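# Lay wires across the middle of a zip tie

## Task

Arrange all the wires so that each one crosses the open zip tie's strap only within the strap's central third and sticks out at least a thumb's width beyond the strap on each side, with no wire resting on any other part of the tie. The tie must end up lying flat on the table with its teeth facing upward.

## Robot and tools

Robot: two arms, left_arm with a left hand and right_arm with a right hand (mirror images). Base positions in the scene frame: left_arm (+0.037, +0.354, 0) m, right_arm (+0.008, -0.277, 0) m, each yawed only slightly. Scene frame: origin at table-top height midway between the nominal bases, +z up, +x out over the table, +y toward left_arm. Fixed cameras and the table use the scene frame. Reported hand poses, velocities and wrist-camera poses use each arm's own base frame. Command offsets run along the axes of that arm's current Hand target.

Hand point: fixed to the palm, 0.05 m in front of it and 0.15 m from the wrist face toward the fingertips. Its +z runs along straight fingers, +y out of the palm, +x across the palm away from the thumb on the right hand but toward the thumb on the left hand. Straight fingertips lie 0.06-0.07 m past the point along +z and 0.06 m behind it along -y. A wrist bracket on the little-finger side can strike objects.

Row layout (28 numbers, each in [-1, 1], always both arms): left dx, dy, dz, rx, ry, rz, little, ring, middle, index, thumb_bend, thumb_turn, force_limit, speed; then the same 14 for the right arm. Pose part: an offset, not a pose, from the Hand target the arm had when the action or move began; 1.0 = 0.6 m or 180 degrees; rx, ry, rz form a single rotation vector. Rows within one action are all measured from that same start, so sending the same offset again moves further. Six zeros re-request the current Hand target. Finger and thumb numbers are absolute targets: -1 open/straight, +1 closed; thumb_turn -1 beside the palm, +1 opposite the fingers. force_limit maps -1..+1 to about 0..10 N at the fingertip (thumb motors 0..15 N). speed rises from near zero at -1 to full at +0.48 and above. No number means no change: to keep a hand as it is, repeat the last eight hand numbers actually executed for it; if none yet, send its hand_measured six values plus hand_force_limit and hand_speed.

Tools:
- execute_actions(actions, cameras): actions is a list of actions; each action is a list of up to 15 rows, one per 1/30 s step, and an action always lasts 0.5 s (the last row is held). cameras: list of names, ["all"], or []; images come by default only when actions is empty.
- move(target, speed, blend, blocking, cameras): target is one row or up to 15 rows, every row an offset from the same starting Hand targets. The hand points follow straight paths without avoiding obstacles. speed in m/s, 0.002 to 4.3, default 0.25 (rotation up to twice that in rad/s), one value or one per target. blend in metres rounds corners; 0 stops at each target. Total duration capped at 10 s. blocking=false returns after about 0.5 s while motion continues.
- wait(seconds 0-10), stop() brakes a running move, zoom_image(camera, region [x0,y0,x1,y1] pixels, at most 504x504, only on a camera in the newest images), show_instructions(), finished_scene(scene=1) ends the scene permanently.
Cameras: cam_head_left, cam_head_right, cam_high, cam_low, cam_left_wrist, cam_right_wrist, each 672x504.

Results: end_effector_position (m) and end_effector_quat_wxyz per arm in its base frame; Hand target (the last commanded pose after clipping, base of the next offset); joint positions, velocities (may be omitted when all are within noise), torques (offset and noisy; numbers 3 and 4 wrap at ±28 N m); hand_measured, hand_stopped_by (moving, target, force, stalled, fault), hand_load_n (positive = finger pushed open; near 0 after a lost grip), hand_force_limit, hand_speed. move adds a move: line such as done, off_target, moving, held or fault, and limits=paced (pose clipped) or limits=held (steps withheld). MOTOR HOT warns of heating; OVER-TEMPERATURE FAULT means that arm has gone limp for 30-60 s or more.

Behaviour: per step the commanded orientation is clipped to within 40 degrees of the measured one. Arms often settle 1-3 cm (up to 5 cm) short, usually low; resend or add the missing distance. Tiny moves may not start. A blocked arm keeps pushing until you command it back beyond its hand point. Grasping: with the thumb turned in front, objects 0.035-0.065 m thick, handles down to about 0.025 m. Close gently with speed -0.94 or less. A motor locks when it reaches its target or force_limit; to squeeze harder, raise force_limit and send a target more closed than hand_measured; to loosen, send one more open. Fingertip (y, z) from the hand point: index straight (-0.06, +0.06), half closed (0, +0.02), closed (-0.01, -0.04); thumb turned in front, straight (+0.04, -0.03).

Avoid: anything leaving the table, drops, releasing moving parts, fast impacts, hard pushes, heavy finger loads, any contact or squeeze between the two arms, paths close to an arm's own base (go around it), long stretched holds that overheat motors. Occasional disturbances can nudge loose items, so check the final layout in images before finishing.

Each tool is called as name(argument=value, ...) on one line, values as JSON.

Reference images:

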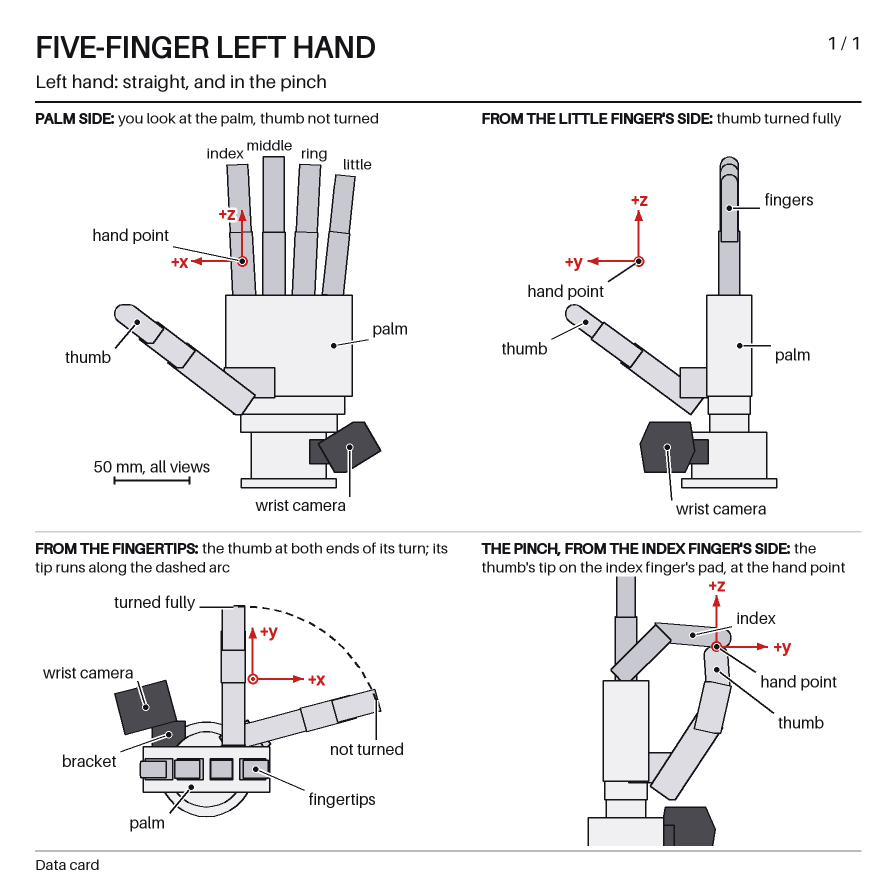

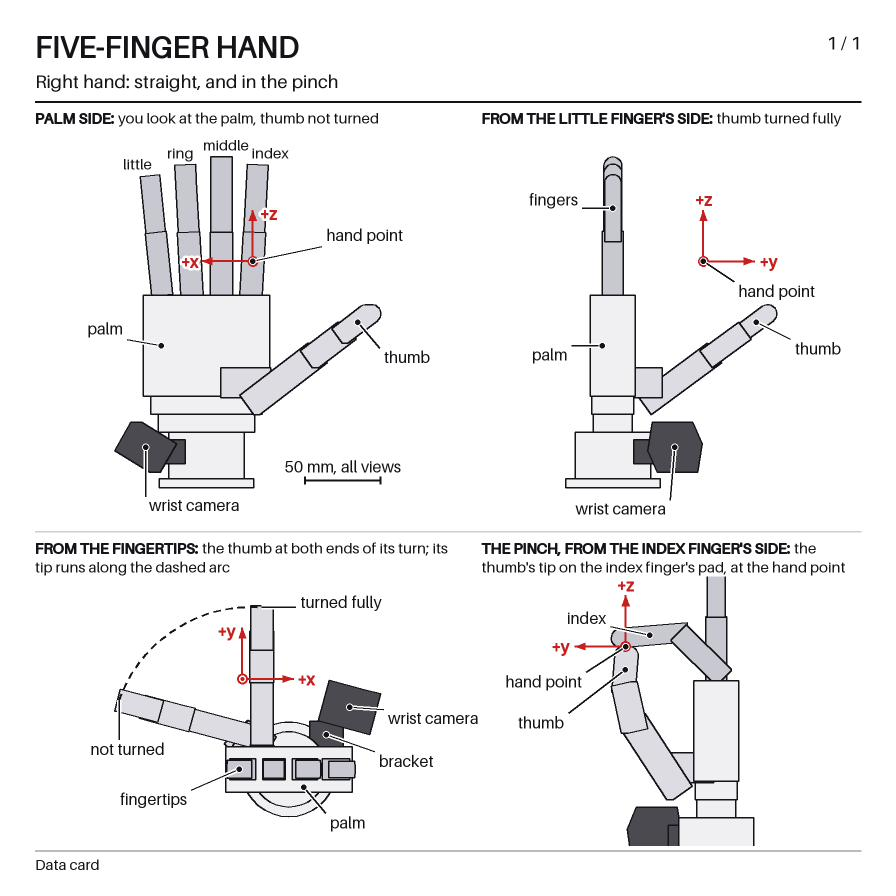

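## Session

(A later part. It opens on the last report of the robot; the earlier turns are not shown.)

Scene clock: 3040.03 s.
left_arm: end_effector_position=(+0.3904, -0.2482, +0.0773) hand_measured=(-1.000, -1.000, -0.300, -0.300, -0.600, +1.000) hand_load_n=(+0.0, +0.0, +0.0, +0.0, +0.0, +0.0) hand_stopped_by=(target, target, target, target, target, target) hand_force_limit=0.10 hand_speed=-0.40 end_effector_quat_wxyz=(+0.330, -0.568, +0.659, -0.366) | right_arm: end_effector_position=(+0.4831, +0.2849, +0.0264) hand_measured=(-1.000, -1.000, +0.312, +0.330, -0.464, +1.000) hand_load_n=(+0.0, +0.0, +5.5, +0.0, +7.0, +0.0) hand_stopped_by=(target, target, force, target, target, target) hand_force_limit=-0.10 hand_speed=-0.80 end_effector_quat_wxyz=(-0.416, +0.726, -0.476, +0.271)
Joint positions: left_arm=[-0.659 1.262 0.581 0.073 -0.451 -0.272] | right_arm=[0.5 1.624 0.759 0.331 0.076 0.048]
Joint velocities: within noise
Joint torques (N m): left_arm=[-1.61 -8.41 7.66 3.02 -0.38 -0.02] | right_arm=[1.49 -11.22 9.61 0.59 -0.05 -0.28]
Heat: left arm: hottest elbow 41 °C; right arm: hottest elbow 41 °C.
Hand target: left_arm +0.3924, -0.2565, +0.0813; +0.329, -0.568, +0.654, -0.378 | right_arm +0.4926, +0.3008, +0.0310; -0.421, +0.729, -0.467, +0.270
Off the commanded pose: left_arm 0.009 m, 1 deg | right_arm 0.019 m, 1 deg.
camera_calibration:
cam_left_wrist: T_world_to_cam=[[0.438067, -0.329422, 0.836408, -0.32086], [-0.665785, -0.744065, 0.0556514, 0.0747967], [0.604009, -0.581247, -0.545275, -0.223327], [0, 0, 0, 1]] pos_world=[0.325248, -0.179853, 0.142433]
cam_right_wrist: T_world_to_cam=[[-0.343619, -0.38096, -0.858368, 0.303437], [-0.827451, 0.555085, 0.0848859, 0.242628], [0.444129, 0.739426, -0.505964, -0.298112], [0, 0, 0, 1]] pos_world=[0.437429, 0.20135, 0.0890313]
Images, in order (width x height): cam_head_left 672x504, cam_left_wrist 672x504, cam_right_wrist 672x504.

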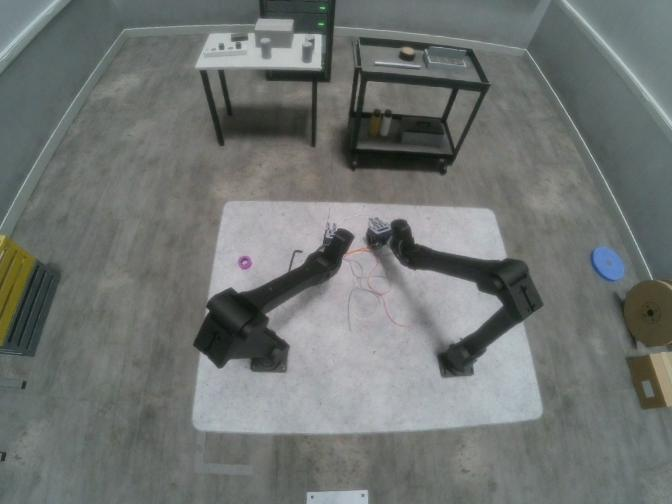

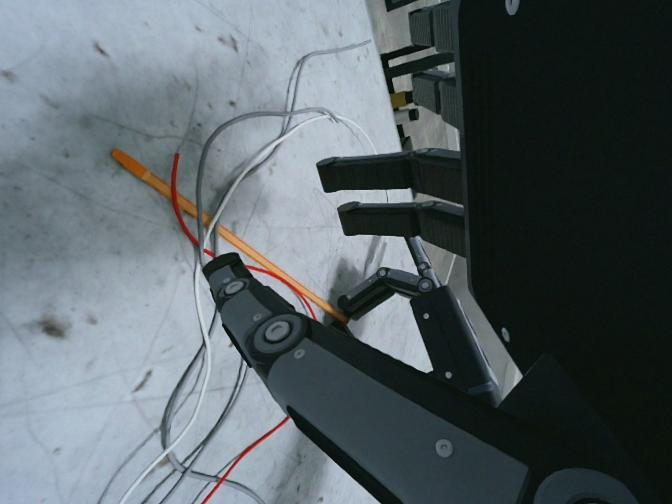

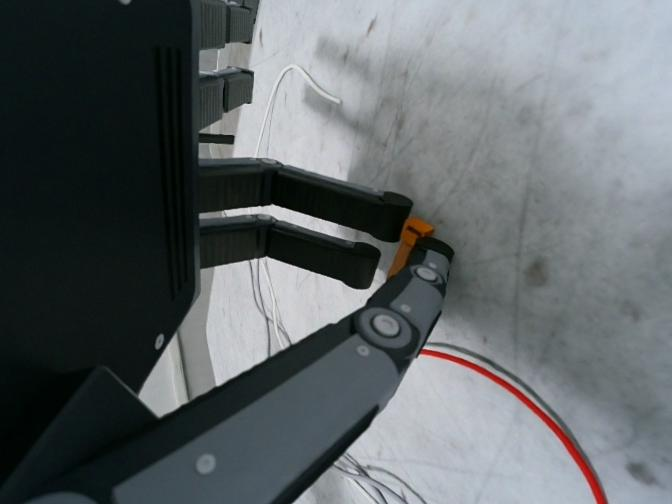

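move(target=[-0.0734,-0.0548,-0.1052,0,0,0,-1,-1,-0.3,-0.3,-0.6,1,0.1,-0.4,0,0,0,0,0,0,-1,-1,0.66,0.33,-0.46,1,-0.1,-0.8], speed=0.1, cameras=["cam_left_wrist"])

Scene clock: 3160.53 s.
left_arm: end_effector_position=(+0.3590, -0.2127, +0.1412) hand_measured=(-1.000, -1.000, -0.300, -0.300, -0.600, +1.000) hand_load_n=(+0.0, +0.0, +0.0, +0.0, +0.0, +0.0) hand_stopped_by=(target, target, target, target, target, target) hand_force_limit=0.10 hand_speed=-0.40 end_effector_quat_wxyz=(+0.325, -0.568, +0.652, -0.383) | right_arm: end_effector_position=(+0.4831, +0.2849, +0.0264) hand_measured=(-1.000, -1.000, +0.312, +0.330, -0.464, +1.000) hand_load_n=(-0.5, +0.0, +5.5, +0.0, +7.0, -0.5) hand_stopped_by=(target, target, force, target, target, target) hand_force_limit=-0.10 hand_speed=-0.80 end_effector_quat_wxyz=(-0.416, +0.726, -0.476, +0.271)
Joint positions: left_arm=[-0.616 0.973 0.562 -0.156 -0.401 -0.257] | right_arm=[0.5 1.624 0.759 0.331 0.076 0.048]
Joint torques (N m): left_arm=[0.44 -5.89 8.61 1.74 -0.13 0.24] | right_arm=[1.14 -11.11 9.7 0.57 -0.02 -0.31]
Heat: left arm: hottest elbow 40 °C; right arm: hottest elbow 42 °C.
Hand target: left_arm +0.3606, -0.2076, +0.1412; +0.328, -0.568, +0.654, -0.378 | right_arm +0.4926, +0.3008, +0.0310; -0.421, +0.729, -0.467, +0.270
Off the commanded pose: left_arm 0.005 m, 1 deg | right_arm 0.019 m, 1 deg.
move: off_target (right_arm)
camera_calibration:
cam_left_wrist: T_world_to_cam=[[0.421174, -0.303583, 0.854664, -0.339905], [-0.671322, -0.737976, 0.068689, 0.0781374], [0.609869, -0.602684, -0.514618, -0.159838], [0, 0, 0, 1]] pos_world=[0.293095, -0.141858, 0.202882]
Images, in order (width x height): cam_left_wrist 672x504.

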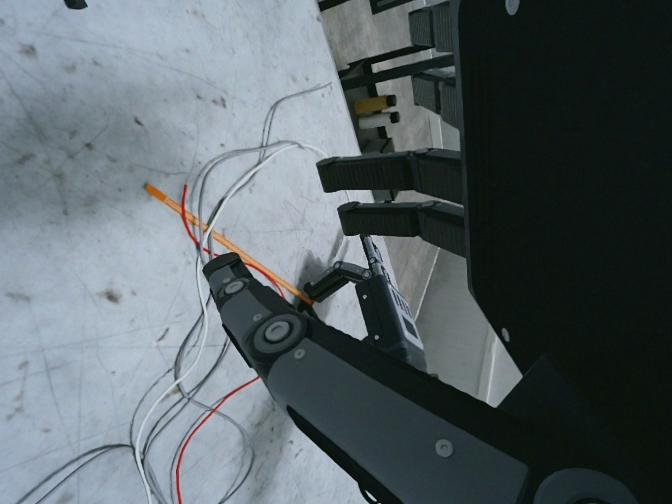

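move(target=[0,0,0,0,0,0,-1,-1,-0.3,-0.3,0.8,1,0.1,-0.4,-0.0282,-0.0070,0.0122,0,-0.0149,-0.0086,-1,-1,0.66,0.33,-0.46,1,-0.1,-0.8], speed=0.04, cameras=["cam_left_wrist", "cam_right_wrist"])

zoom_image(camera="cam_left_wrist", region=[110, 140, 350, 320])

Scene clock: 3174.80 s.
left_arm: end_effector_position=(+0.3590, -0.2127, +0.1412) hand_measured=(-1.000, -1.000, -0.300, -0.300, +0.800, +1.000) hand_load_n=(+0.0, +0.0, +0.0, -0.5, +0.5, +0.0) hand_stopped_by=(target, target, target, target, target, target) hand_force_limit=0.10 hand_speed=-0.40 end_effector_quat_wxyz=(+0.325, -0.568, +0.652, -0.383) | right_arm: end_effector_position=(+0.4842, +0.3036, +0.0267) hand_measured=(-1.000, -1.000, +0.312, +0.330, -0.464, +1.000) hand_load_n=(+0.0, +0.0, +5.5, +0.0, +7.0, +0.0) hand_stopped_by=(target, target, force, target, target, target) hand_force_limit=-0.10 hand_speed=-0.80 end_effector_quat_wxyz=(-0.423, +0.738, -0.457, +0.259)
Joint positions: left_arm=[-0.616 0.973 0.562 -0.156 -0.401 -0.257] | right_arm=[0.519 1.647 0.791 0.323 0.045 0.031]
Joint torques (N m): left_arm=[0.91 -6.36 8.57 1.89 -0.15 0.22] | right_arm=[1.49 -11.4 9.72 0.58 -0.02 -0.28]
Heat: left arm: hottest elbow 39 °C; right arm: hottest elbow 42 °C.
Hand target: left_arm +0.3606, -0.2075, +0.1412; +0.328, -0.568, +0.654, -0.378 | right_arm +0.4932, +0.3198, +0.0310; -0.428, +0.742, -0.447, +0.258
Off the commanded pose: left_arm 0.005 m, 1 deg | right_arm 0.019 m, 1 deg.
move: off_target (right_arm)
camera_calibration:
cam_left_wrist: T_world_to_cam=[[0.421107, -0.303973, 0.854558, -0.339889], [-0.671446, -0.73789, 0.0684008, 0.078319], [0.609778, -0.602594, -0.514832, -0.159695], [0, 0, 0, 1]] pos_world=[0.293095, -0.141757, 0.202882]
cam_right_wrist: T_world_to_cam=[[-0.322684, -0.397863, -0.858825, 0.306297], [-0.856122, 0.509639, 0.0855706, 0.260807], [0.403646, 0.762872, -0.505071, -0.299772], [0, 0, 0, 1]] pos_world=[0.443122, 0.217634, 0.0893315]
Images, in order (width x height): cam_left_wrist 672x504, cam_right_wrist 672x504.

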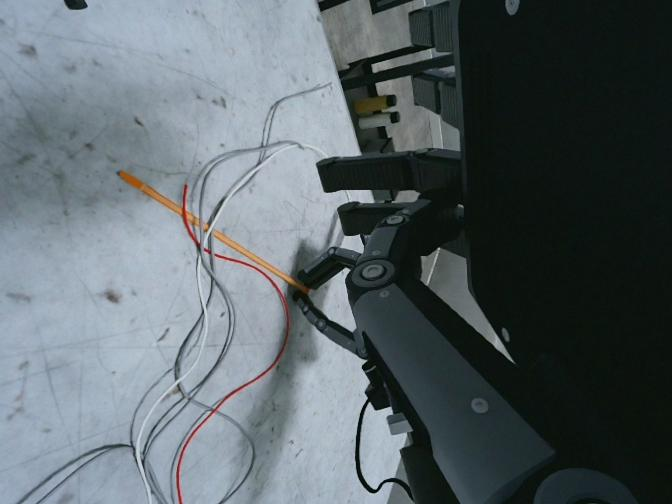

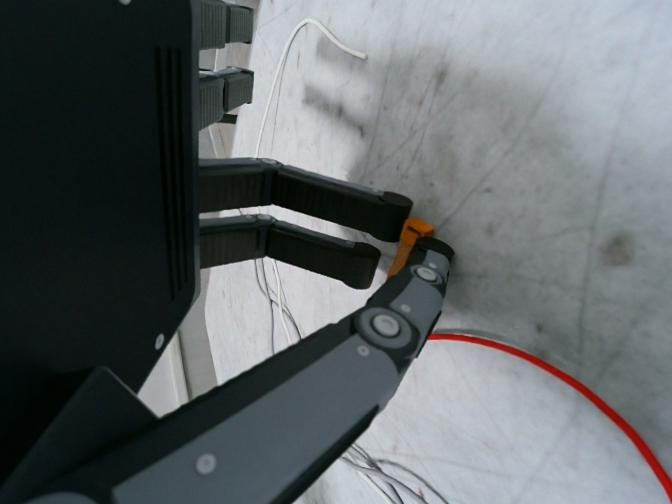

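Scaled by 2.100 from the camera's 672x504 image, which has a finer 960x720 frame.

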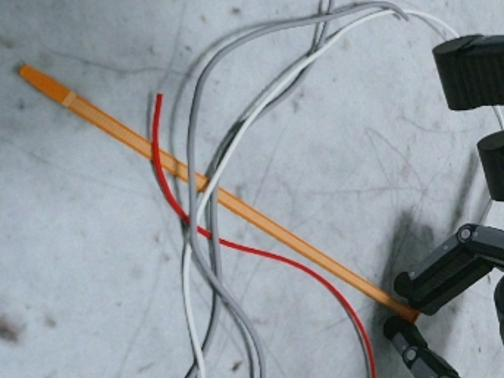

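move(target=[-0.0435,-0.0082,-0.0527,0,0,0,-1,-1,-0.3,-0.3,0.8,1,0.1,-0.4,-0.0014,-0.0207,0.0358,0,-0.0529,-0.0306,-1,-1,0.66,0.33,-0.46,1,-0.1,-0.8], speed=0.04, cameras=["cam_left_wrist", "cam_right_wrist"])

zoom_image(camera="cam_left_wrist", region=[110, 140, 350, 320])

Scene clock: 3263.53 s.
left_arm: end_effector_position=(+0.3387, -0.1840, +0.1592) hand_measured=(-1.000, -1.000, -0.300, -0.300, +0.800, +1.000) hand_load_n=(+0.0, +0.0, +0.0, +0.0, +0.0, +0.0) hand_stopped_by=(target, target, target, target, target, target) hand_force_limit=0.10 hand_speed=-0.40 end_effector_quat_wxyz=(+0.324, -0.568, +0.654, -0.381) | right_arm: end_effector_position=(+0.4944, +0.3324, +0.0275) hand_measured=(-1.000, -1.000, +0.312, +0.330, -0.464, +1.000) hand_load_n=(+0.0, +0.0, +5.0, +0.0, +7.0, +0.5) hand_stopped_by=(target, target, force, target, target, target) hand_force_limit=-0.10 hand_speed=-0.80 end_effector_quat_wxyz=(-0.451, +0.784, -0.374, +0.208)
Joint positions: left_arm=[-0.568 0.83 0.543 -0.276 -0.359 -0.228] | right_arm=[0.495 1.711 0.887 0.283 -0.171 -0.089]
Joint torques (N m): left_arm=[0.56 -5.36 8.87 1.88 -0.11 0.19] | right_arm=[-0.79 -11.69 10.06 0.59 -0.04 -0.34]
Heat: left arm: hottest elbow 39 °C; right arm: hottest elbow 42 °C.
Hand target: left_arm +0.3395, -0.1783, +0.1611; +0.328, -0.568, +0.654, -0.378 | right_arm +0.5147, +0.3320, +0.0309; -0.451, +0.781, -0.374, +0.216
Off the commanded pose: left_arm 0.006 m, 1 deg | right_arm 0.021 m, 1 deg.
move: off_target (right_arm)
camera_calibration:
cam_left_wrist: T_world_to_cam=[[0.425296, -0.307521, 0.851207, -0.339525], [-0.671975, -0.737318, 0.0693687, 0.0847058], [0.606278, -0.601492, -0.520225, -0.118529], [0, 0, 0, 1]] pos_world=[0.27318, -0.11325, 0.221469]
cam_right_wrist: T_world_to_cam=[[-0.231034, -0.454959, -0.860021, 0.295338], [-0.947204, 0.307159, 0.0919646, 0.36699], [0.222323, 0.835863, -0.501903, -0.260236], [0, 0, 0, 1]] pos_world=[0.473704, 0.239164, 0.0896334]
Images, in order (width x height): cam_left_wrist 672x504, cam_right_wrist 672x504.

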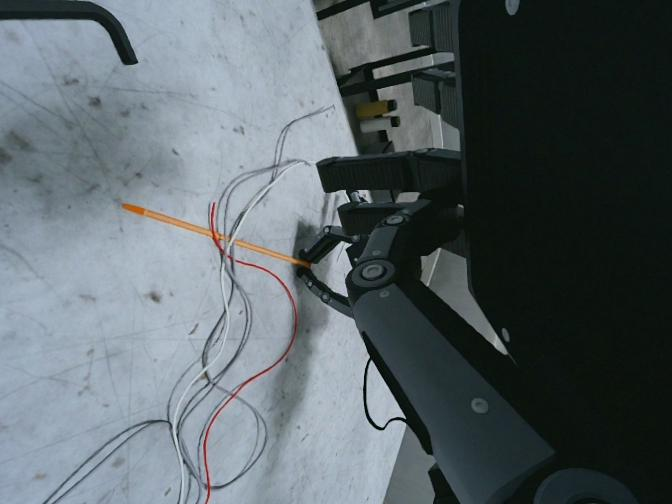

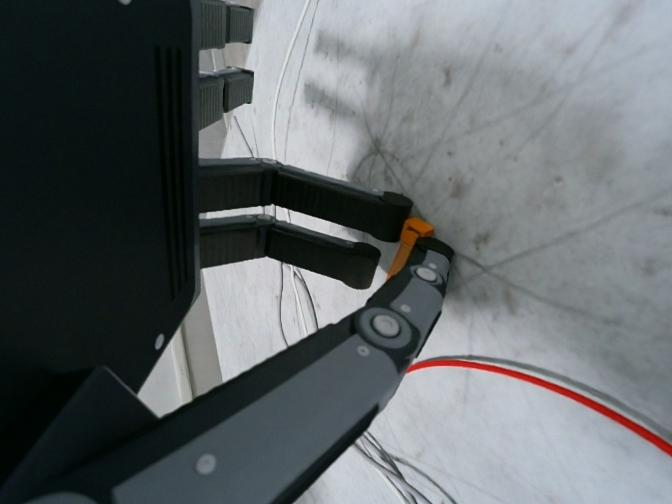

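Scaled by 2.100 from the camera's 672x504 image, which has a finer 960x720 frame.

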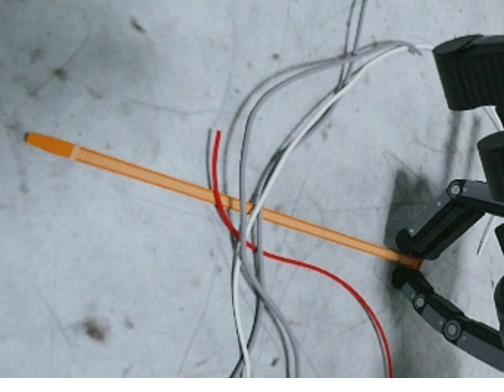

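move(target=[0,0,0,0,0,0,-1,-1,-0.3,-0.3,0.8,1,0.1,-0.4,-0.0573,0.0105,-0.0148,0,0,0,-1,-1,0.66,0.33,-0.46,1,-0.1,-0.8], speed=0.04, cameras=["cam_left_wrist", "cam_right_wrist"])

zoom_image(camera="cam_left_wrist", region=[110, 140, 350, 320])

Scene clock: 3292.60 s.
left_arm: end_effector_position=(+0.3387, -0.1840, +0.1592) hand_measured=(-1.000, -1.000, -0.300, -0.300, +0.800, +1.000) hand_load_n=(+0.0, +0.0, +0.0, +0.0, +0.0, +0.0) hand_stopped_by=(target, target, target, target, target, target) hand_force_limit=0.10 hand_speed=-0.40 end_effector_quat_wxyz=(+0.324, -0.568, +0.654, -0.381) | right_arm: end_effector_position=(+0.4880, +0.3452, +0.0272) hand_measured=(-1.000, -1.000, +0.312, +0.330, -0.464, +1.000) hand_load_n=(+0.0, +0.0, +5.0, +0.0, +7.0, +0.0) hand_stopped_by=(target, target, force, target, target, target) hand_force_limit=-0.10 hand_speed=-0.80 end_effector_quat_wxyz=(-0.445, +0.783, -0.376, +0.217)
Joint positions: left_arm=[-0.568 0.83 0.543 -0.276 -0.359 -0.228] | right_arm=[0.536 1.709 0.887 0.283 -0.115 -0.074]
Joint torques (N m): left_arm=[0.5 -5.66 8.85 1.85 -0.07 0.24] | right_arm=[1.55 -13.68 6.58 1.62 0.03 -0.12]
Heat: left arm: hottest elbow 41 °C; right arm: hottest elbow 42 °C.
Hand target: left_arm +0.3395, -0.1783, +0.1611; +0.328, -0.568, +0.654, -0.378 | right_arm +0.4847, +0.3520, +0.0298; -0.451, +0.781, -0.374, +0.216
Off the commanded pose: left_arm 0.006 m, 1 deg | right_arm 0.008 m, 1 deg.
move: done
camera_calibration:
cam_left_wrist: T_world_to_cam=[[0.425128, -0.307874, 0.851164, -0.33951], [-0.672169, -0.737167, 0.0690862, 0.0848386], [0.60618, -0.601496, -0.520334, -0.118478], [0, 0, 0, 1]] pos_world=[0.27318, -0.11325, 0.221469]
cam_right_wrist: T_world_to_cam=[[-0.231394, -0.464159, -0.854993, 0.30261], [-0.943048, 0.322913, 0.079922, 0.3499], [0.238992, 0.824793, -0.512445, -0.273658], [0, 0, 0, 1]] pos_world=[0.465397, 0.253184, 0.0905299]
Images, in order (width x height): cam_left_wrist 672x504, cam_right_wrist 672x504.

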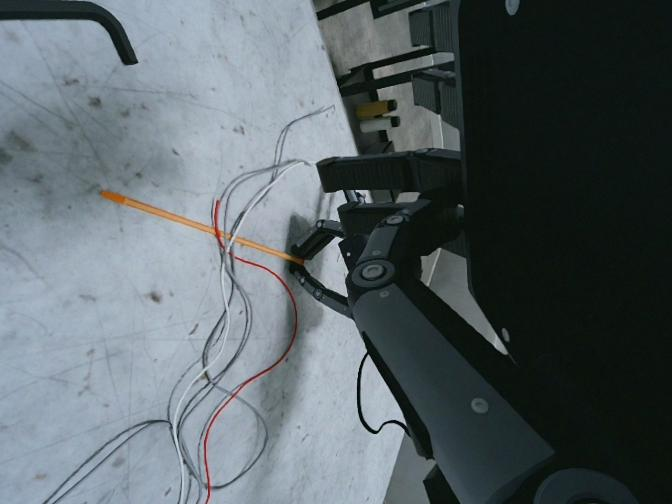

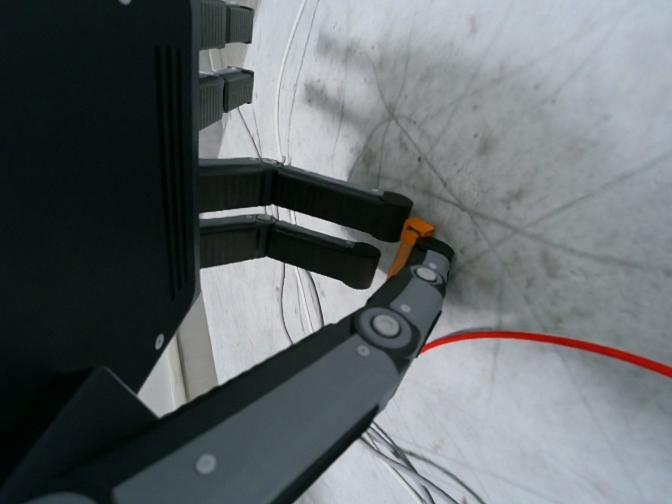

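Scaled by 2.100 from the camera's 672x504 image, which has a finer 960x720 frame.

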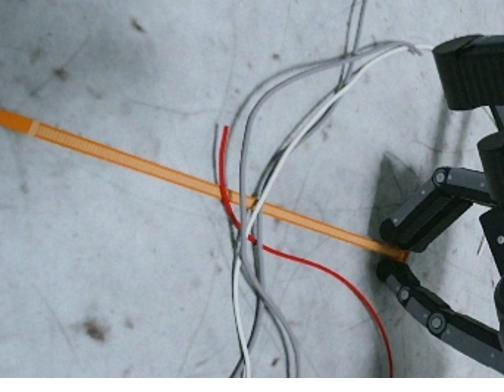

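move(target=[0,0,0,0,0,0,-1,-1,-0.3,-0.3,0.8,1,0.1,-0.4,0.0093,0.0155,-0.0268,0,0,0,-1,-1,0.66,0.33,-0.46,1,-0.1,-0.8], speed=0.04, cameras=["cam_left_wrist"])

zoom_image(camera="cam_left_wrist", region=[110, 140, 350, 320])

Scene clock: 3320.60 s.
left_arm: end_effector_position=(+0.3387, -0.1840, +0.1592) hand_measured=(-1.000, -1.000, -0.300, -0.300, +0.800, +1.000) hand_load_n=(+0.0, +0.0, +0.0, +0.0, +0.0, +0.0) hand_stopped_by=(target, target, target, target, target, target) hand_force_limit=0.10 hand_speed=-0.40 end_effector_quat_wxyz=(+0.324, -0.568, +0.654, -0.381) | right_arm: end_effector_position=(+0.4749, +0.3400, +0.0306) hand_measured=(-1.000, -1.000, +0.312, +0.330, -0.462, +1.000) hand_load_n=(+0.0, +0.0, +0.0, +0.0, +0.5, +0.0) hand_stopped_by=(target, target, force, target, target, target) hand_force_limit=-0.10 hand_speed=-0.80 end_effector_quat_wxyz=(-0.449, +0.783, -0.373, +0.214)
Joint positions: left_arm=[-0.568 0.83 0.543 -0.276 -0.359 -0.228] | right_arm=[0.536 1.675 0.847 0.292 -0.126 -0.074]
Joint torques (N m): left_arm=[0.85 -5.3 8.76 1.85 -0.12 0.24] | right_arm=[0.09 -13.57 5.41 1.59 -0.1 -0.26]
Heat: left arm: hottest elbow 42 °C; right arm: hottest elbow 40 °C.
Hand target: left_arm +0.3395, -0.1783, +0.1611; +0.328, -0.568, +0.654, -0.378 | right_arm +0.4737, +0.3360, +0.0298; -0.451, +0.781, -0.374, +0.216
Off the commanded pose: left_arm 0.006 m, 1 deg | right_arm 0.004 m, 0 deg.
move: done
camera_calibration:
cam_left_wrist: T_world_to_cam=[[0.425128, -0.307874, 0.851164, -0.33951], [-0.672169, -0.737167, 0.0690862, 0.0848386], [0.60618, -0.601496, -0.520334, -0.118478], [0, 0, 0, 1]] pos_world=[0.27318, -0.11325, 0.221469]
Images, in order (width x height): cam_left_wrist 672x504.

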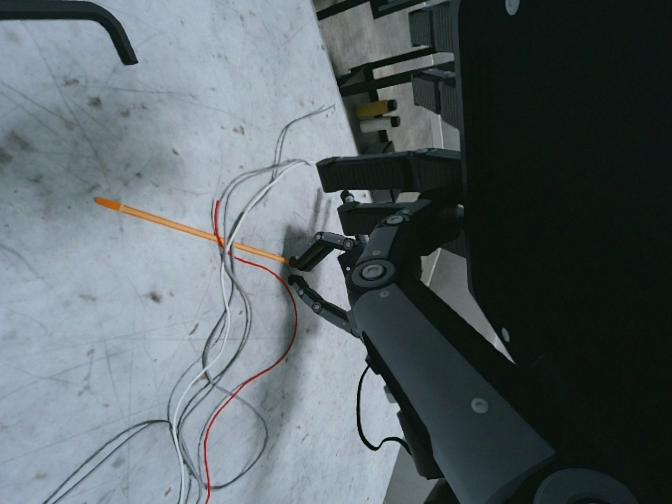

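Scaled by 2.100 from the camera's 672x504 image, which has a finer 960x720 frame.

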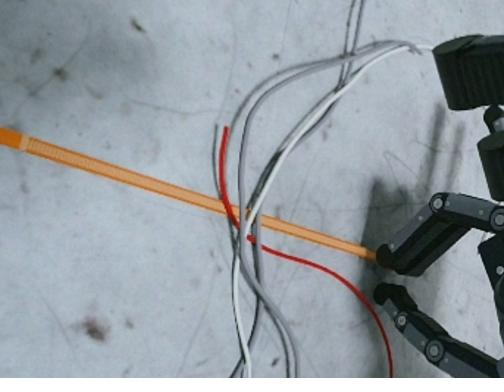

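zoom_image(camera="cam_left_wrist", region=[250, 220, 350, 320])

execute_actions(actions=[], cameras=["cam_right_wrist", "cam_high", "cam_low"])

Scaled by 5.040 from the camera's 672x504 image, which has a finer 960x720 frame.

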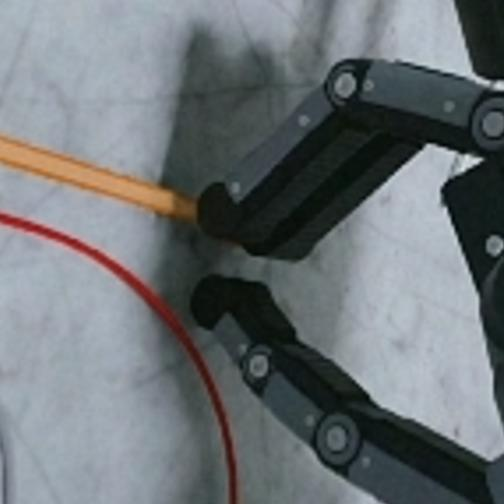

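Scene clock: 3330.90 s.
left_arm: end_effector_position=(+0.3387, -0.1840, +0.1592) hand_measured=(-1.000, -1.000, -0.300, -0.300, +0.800, +1.000) hand_load_n=(+0.0, +0.0, +0.0, +0.0, +0.0, +0.0) hand_stopped_by=(target, target, target, target, target, target) hand_force_limit=0.10 hand_speed=-0.40 end_effector_quat_wxyz=(+0.324, -0.568, +0.654, -0.381) | right_arm: end_effector_position=(+0.4749, +0.3400, +0.0306) hand_measured=(-1.000, -1.000, +0.312, +0.330, -0.462, +1.000) hand_load_n=(+0.0, +0.0, +0.0, +0.0, +0.0, +0.0) hand_stopped_by=(target, target, force, target, target, target) hand_force_limit=-0.10 hand_speed=-0.80 end_effector_quat_wxyz=(-0.449, +0.783, -0.373, +0.214)
Joint positions: left_arm=[-0.568 0.83 0.543 -0.276 -0.359 -0.228] | right_arm=[0.536 1.675 0.847 0.292 -0.126 -0.074]
Joint velocities: within noise
Joint torques (N m): left_arm=[0.5 -5.07 8.88 1.8 -0.08 0.24] | right_arm=[0.5 -13.68 5.71 1.74 -0.05 -0.22]
Heat: left arm: hottest elbow 42 °C; right arm: hottest elbow 40 °C.
Hand target: left_arm +0.3395, -0.1783, +0.1611; +0.328, -0.568, +0.654, -0.378 | right_arm +0.4737, +0.3360, +0.0298; -0.451, +0.781, -0.374, +0.216
Off the commanded pose: left_arm 0.006 m, 1 deg | right_arm 0.004 m, 0 deg.
camera_calibration:
cam_right_wrist: T_world_to_cam=[[-0.226906, -0.460163, -0.858349, 0.296729], [-0.946105, 0.313265, 0.0821624, 0.343641], [0.231083, 0.830732, -0.506444, -0.262877], [0, 0, 0, 1]] pos_world=[0.453196, 0.247273, 0.0933305]
Images, in order (width x height): cam_high 672x504, cam_low 672x504, cam_right_wrist 672x504.

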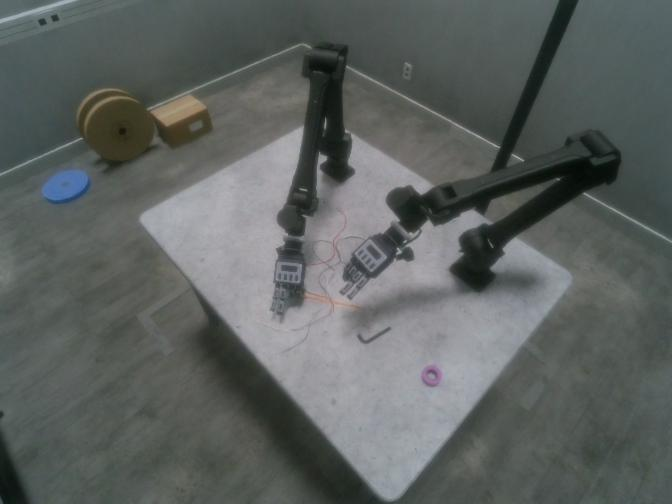

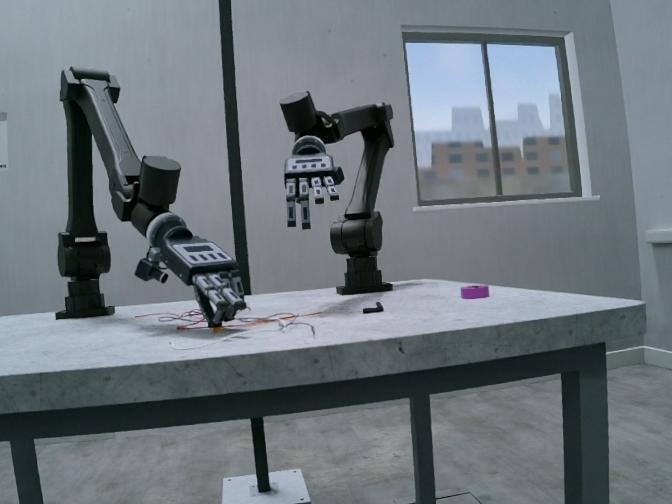

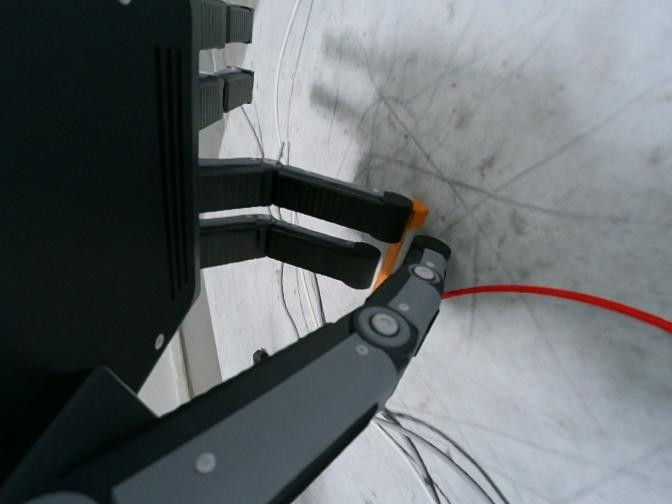

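move(target=[[0,0,0,0,0,0,-1,-1,-0.3,-0.3,0.8,1,0.1,-0.4,0,-0.0289,-0.0167,0,0,0,-1,-1,0.66,0.33,-0.46,1,-0.1,-0.8],[0,0,0,0,0,0,-1,-1,-0.3,-0.3,0.8,1,0.1,-0.4,0,-0.1155,-0.0667,0,0,0,-1,-1,0.66,0.33,-0.46,1,-0.1,-0.8]], speed=[0.03, 0.08], blend=[0.01, 0], cameras=["cam_left_wrist", "cam_right_wrist"])

zoom_image(camera="cam_left_wrist", region=[90, 160, 330, 340])

Scene clock: 3344.70 s.
left_arm: end_effector_position=(+0.3387, -0.1840, +0.1592) hand_measured=(-1.000, -1.000, -0.300, -0.300, +0.800, +1.000) hand_load_n=(+0.0, +0.0, +0.0, +0.0, +0.5, +0.0) hand_stopped_by=(target, target, target, target, target, target) hand_force_limit=0.10 hand_speed=-0.40 end_effector_quat_wxyz=(+0.324, -0.568, +0.654, -0.381) | right_arm: end_effector_position=(+0.4559, +0.3287, +0.0882) hand_measured=(-1.000, -1.000, +0.312, +0.330, -0.462, +1.000) hand_load_n=(-0.5, +0.0, +0.0, +0.0, +0.0, +0.0) hand_stopped_by=(target, target, force, target, target, target) hand_force_limit=-0.10 hand_speed=-0.80 end_effector_quat_wxyz=(-0.438, +0.789, -0.377, +0.206)
Joint positions: left_arm=[-0.568 0.83 0.543 -0.276 -0.359 -0.228] | right_arm=[0.536 1.509 0.861 0.083 -0.126 -0.074]
Joint torques (N m): left_arm=[0.62 -5.42 8.83 1.81 -0.09 0.24] | right_arm=[-0.03 -12.28 11.18 0.7 -0.13 -0.24]
Heat: left arm: hottest elbow 42 °C; right arm: hottest elbow 39 °C.
Hand target: left_arm +0.3395, -0.1783, +0.1611; +0.328, -0.568, +0.654, -0.378 | right_arm +0.4738, +0.3360, +0.1100; -0.451, +0.781, -0.374, +0.216
Off the commanded pose: left_arm 0.006 m, 1 deg | right_arm 0.029 m, 2 deg.
move: off_target (right_arm)
camera_calibration:
cam_left_wrist: T_world_to_cam=[[0.425128, -0.307874, 0.851164, -0.33951], [-0.672169, -0.737167, 0.0690862, 0.0848386], [0.60618, -0.601496, -0.520334, -0.118478], [0, 0, 0, 1]] pos_world=[0.27318, -0.11325, 0.221469]
cam_right_wrist: T_world_to_cam=[[-0.248678, -0.473108, -0.84518, 0.3497], [-0.943778, 0.314582, 0.101595, 0.321335], [0.217813, 0.822926, -0.524738, -0.209775], [0, 0, 0, 1]] pos_world=[0.435923, 0.236989, 0.152837]
Images, in order (width x height): cam_left_wrist 672x504, cam_right_wrist 672x504.

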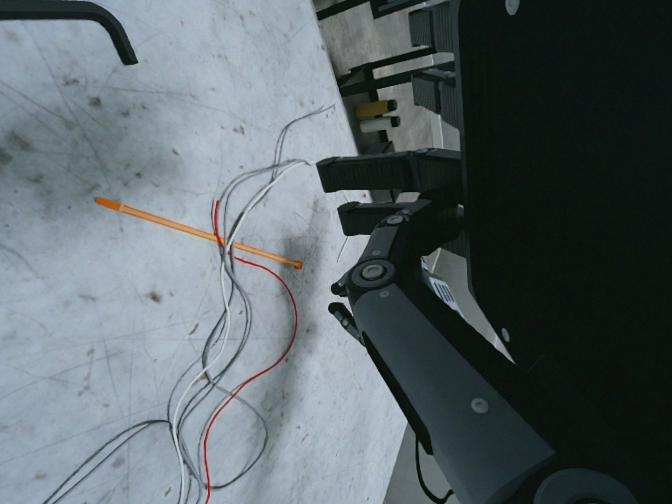

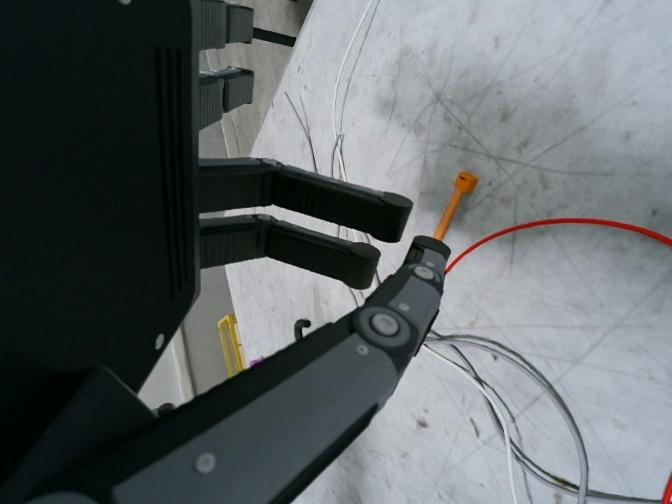

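Scaled by 2.100 from the camera's 672x504 image, which has a finer 960x720 frame.

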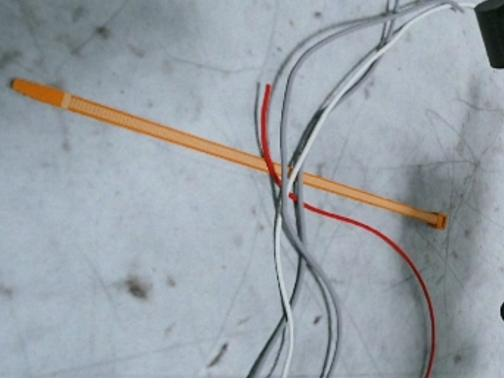

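move(target=[0,0,0,0,0,0,-1,-1,-0.3,-0.3,0.8,1,0.1,-0.4,-0.0215,0.0475,-0.249,0,0,0,-1,-1,0.66,0.33,-0.46,1,-0.1,-0.8], speed=0.15)

move(target=[0.055,0.048,0.1,0,0,0,-1,-1,-0.3,-0.3,0.8,1,0.1,-0.4,0,0,0,0,0,0,-1,-1,0.66,0.33,-0.46,1,-0.1,-0.8], speed=0.1, cameras=["cam_left_wrist", "cam_head_right"])

Scene clock: 3369.73 s.
left_arm: end_effector_position=(+0.3387, -0.1840, +0.1592) hand_measured=(-1.000, -1.000, -0.300, -0.300, +0.800, +1.000) hand_load_n=(+0.0, +0.0, +0.0, +0.0, +0.0, +0.0) hand_stopped_by=(target, target, target, target, target, target) hand_force_limit=0.10 hand_speed=-0.40 end_effector_quat_wxyz=(+0.324, -0.568, +0.654, -0.381) | right_arm: end_effector_position=(+0.3563, +0.2652, +0.1751) hand_measured=(-1.000, -1.000, +0.312, +0.330, -0.462, +1.000) hand_load_n=(+0.0, +0.0, +0.0, +0.0, +0.0, +0.0) hand_stopped_by=(target, target, force, target, target, target) hand_force_limit=-0.10 hand_speed=-0.80 end_effector_quat_wxyz=(-0.465, +0.775, -0.367, +0.220)
Joint positions: left_arm=[-0.568 0.83 0.543 -0.276 -0.359 -0.228] | right_arm=[0.518 1.022 0.663 -0.136 -0.15 -0.08]
Joint torques (N m): left_arm=[0.73 -5.13 8.75 1.88 -0.12 0.23] | right_arm=[-0.56 -6.12 7.36 0.92 -0.08 -0.28]
Heat: left arm: hottest elbow 42 °C; right arm: hottest elbow 42 °C.
Hand target: left_arm +0.3395, -0.1783, +0.1611; +0.328, -0.568, +0.654, -0.378 | right_arm +0.3539, +0.2559, +0.1601; -0.451, +0.781, -0.374, +0.216
Off the commanded pose: left_arm 0.006 m, 1 deg | right_arm 0.018 m, 2 deg.
move: off_target (right_arm)

Scene clock: 3370.97 s.
left_arm: end_effector_position=(+0.3698, -0.2081, +0.1008) hand_measured=(-1.000, -1.000, -0.300, -0.300, +0.800, +1.000) hand_load_n=(+0.0, +0.0, +0.0, +0.0, +0.0, +0.0) hand_stopped_by=(target, target, target, target, target, target) hand_force_limit=0.10 hand_speed=-0.40 end_effector_quat_wxyz=(+0.329, -0.569, +0.660, -0.365) | right_arm: end_effector_position=(+0.3563, +0.2652, +0.1751) hand_measured=(-1.000, -1.000, +0.312, +0.330, -0.462, +1.000) hand_load_n=(+0.0, +0.0, +0.0, +0.0, +0.0, +0.0) hand_stopped_by=(target, target, force, target, target, target) hand_force_limit=-0.10 hand_speed=-0.80 end_effector_quat_wxyz=(-0.465, +0.775, -0.367, +0.220)
Joint positions: left_arm=[-0.593 1.081 0.525 -0.038 -0.396 -0.232] | right_arm=[0.518 1.022 0.663 -0.136 -0.15 -0.08]
Joint torques (N m): left_arm=[-1.14 -7.24 8.14 3.18 -0.35 -0.05] | right_arm=[-0.5 -6.3 7.39 0.85 -0.12 -0.28]
Heat: left arm: hottest elbow 42 °C; right arm: hottest elbow 42 °C.
Hand target: left_arm +0.3722, -0.2161, +0.1063; +0.329, -0.568, +0.654, -0.378 | right_arm +0.3539, +0.2559, +0.1601; -0.451, +0.781, -0.374, +0.216
Off the commanded pose: left_arm 0.010 m, 2 deg | right_arm 0.018 m, 2 deg.
move: off_target (right_arm)
camera_calibration:
cam_left_wrist: T_world_to_cam=[[0.441141, -0.329985, 0.834569, -0.319307], [-0.665129, -0.744535, 0.0571917, 0.0890618], [0.602493, -0.580326, -0.547927, -0.173681], [0, 0, 0, 1]] pos_world=[0.304739, -0.139849, 0.166225]
Images, in order (width x height): cam_head_right 672x504, cam_left_wrist 672x504.

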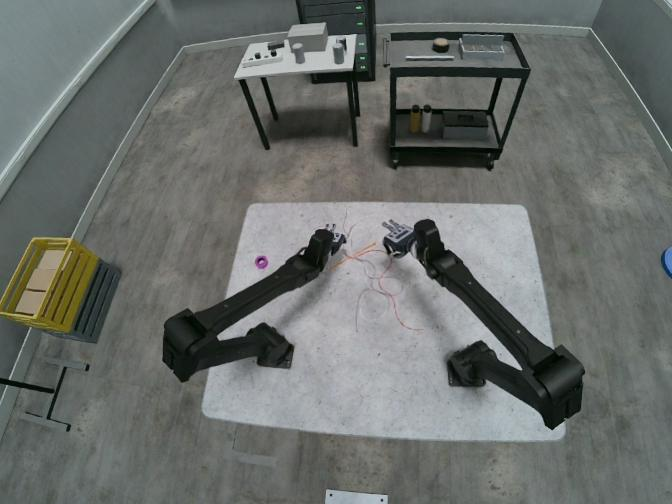

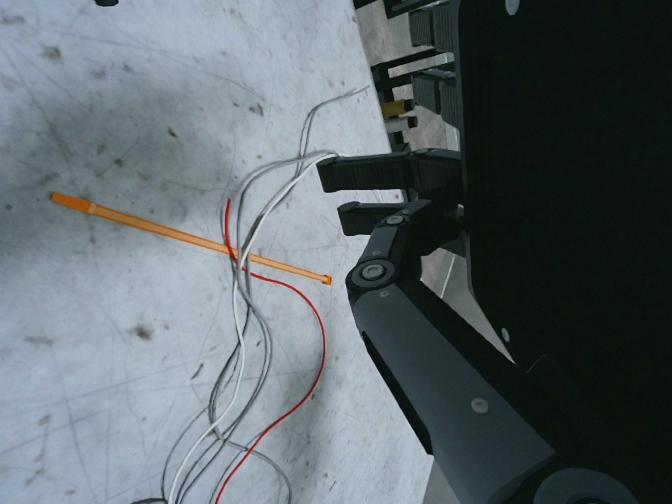

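zoom_image(camera="cam_left_wrist", region=[190, 180, 340, 300])

zoom_image(camera="cam_left_wrist", region=[40, 140, 350, 300])

Scaled by 3.360 from the camera's 672x504 image, which has a finer 960x720 frame.

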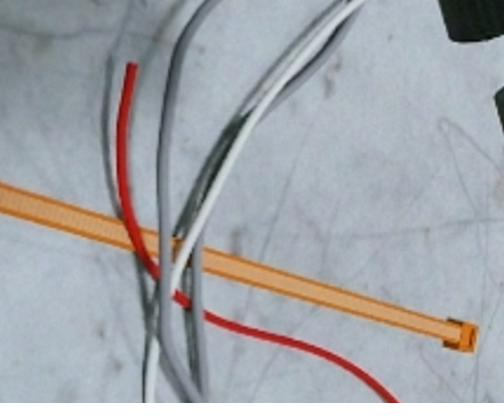

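Scaled by 1.626 from the camera's 672x504 image, which has a finer 960x720 frame.

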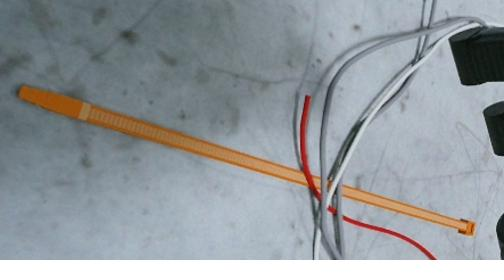

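zoom_image(camera="cam_left_wrist", region=[215, 200, 285, 280])

zoom_image(camera="cam_left_wrist", region=[220, 70, 390, 200])

Scaled by 6.300 from the camera's 672x504 image, which has a finer 960x720 frame.

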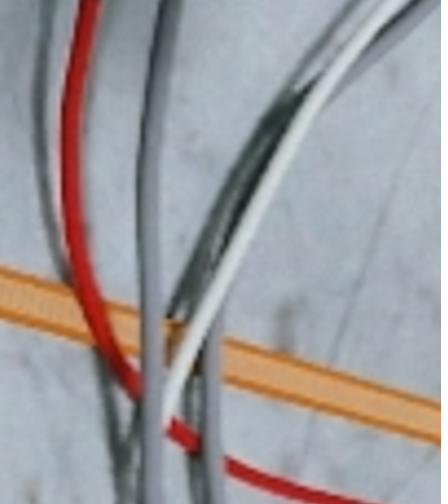

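Scaled by 2.965 from the camera's 672x504 image, which has a finer 960x720 frame.

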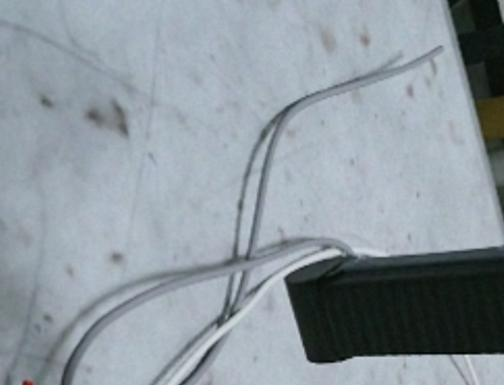

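finished_scene()

The scene is finished: the task was done.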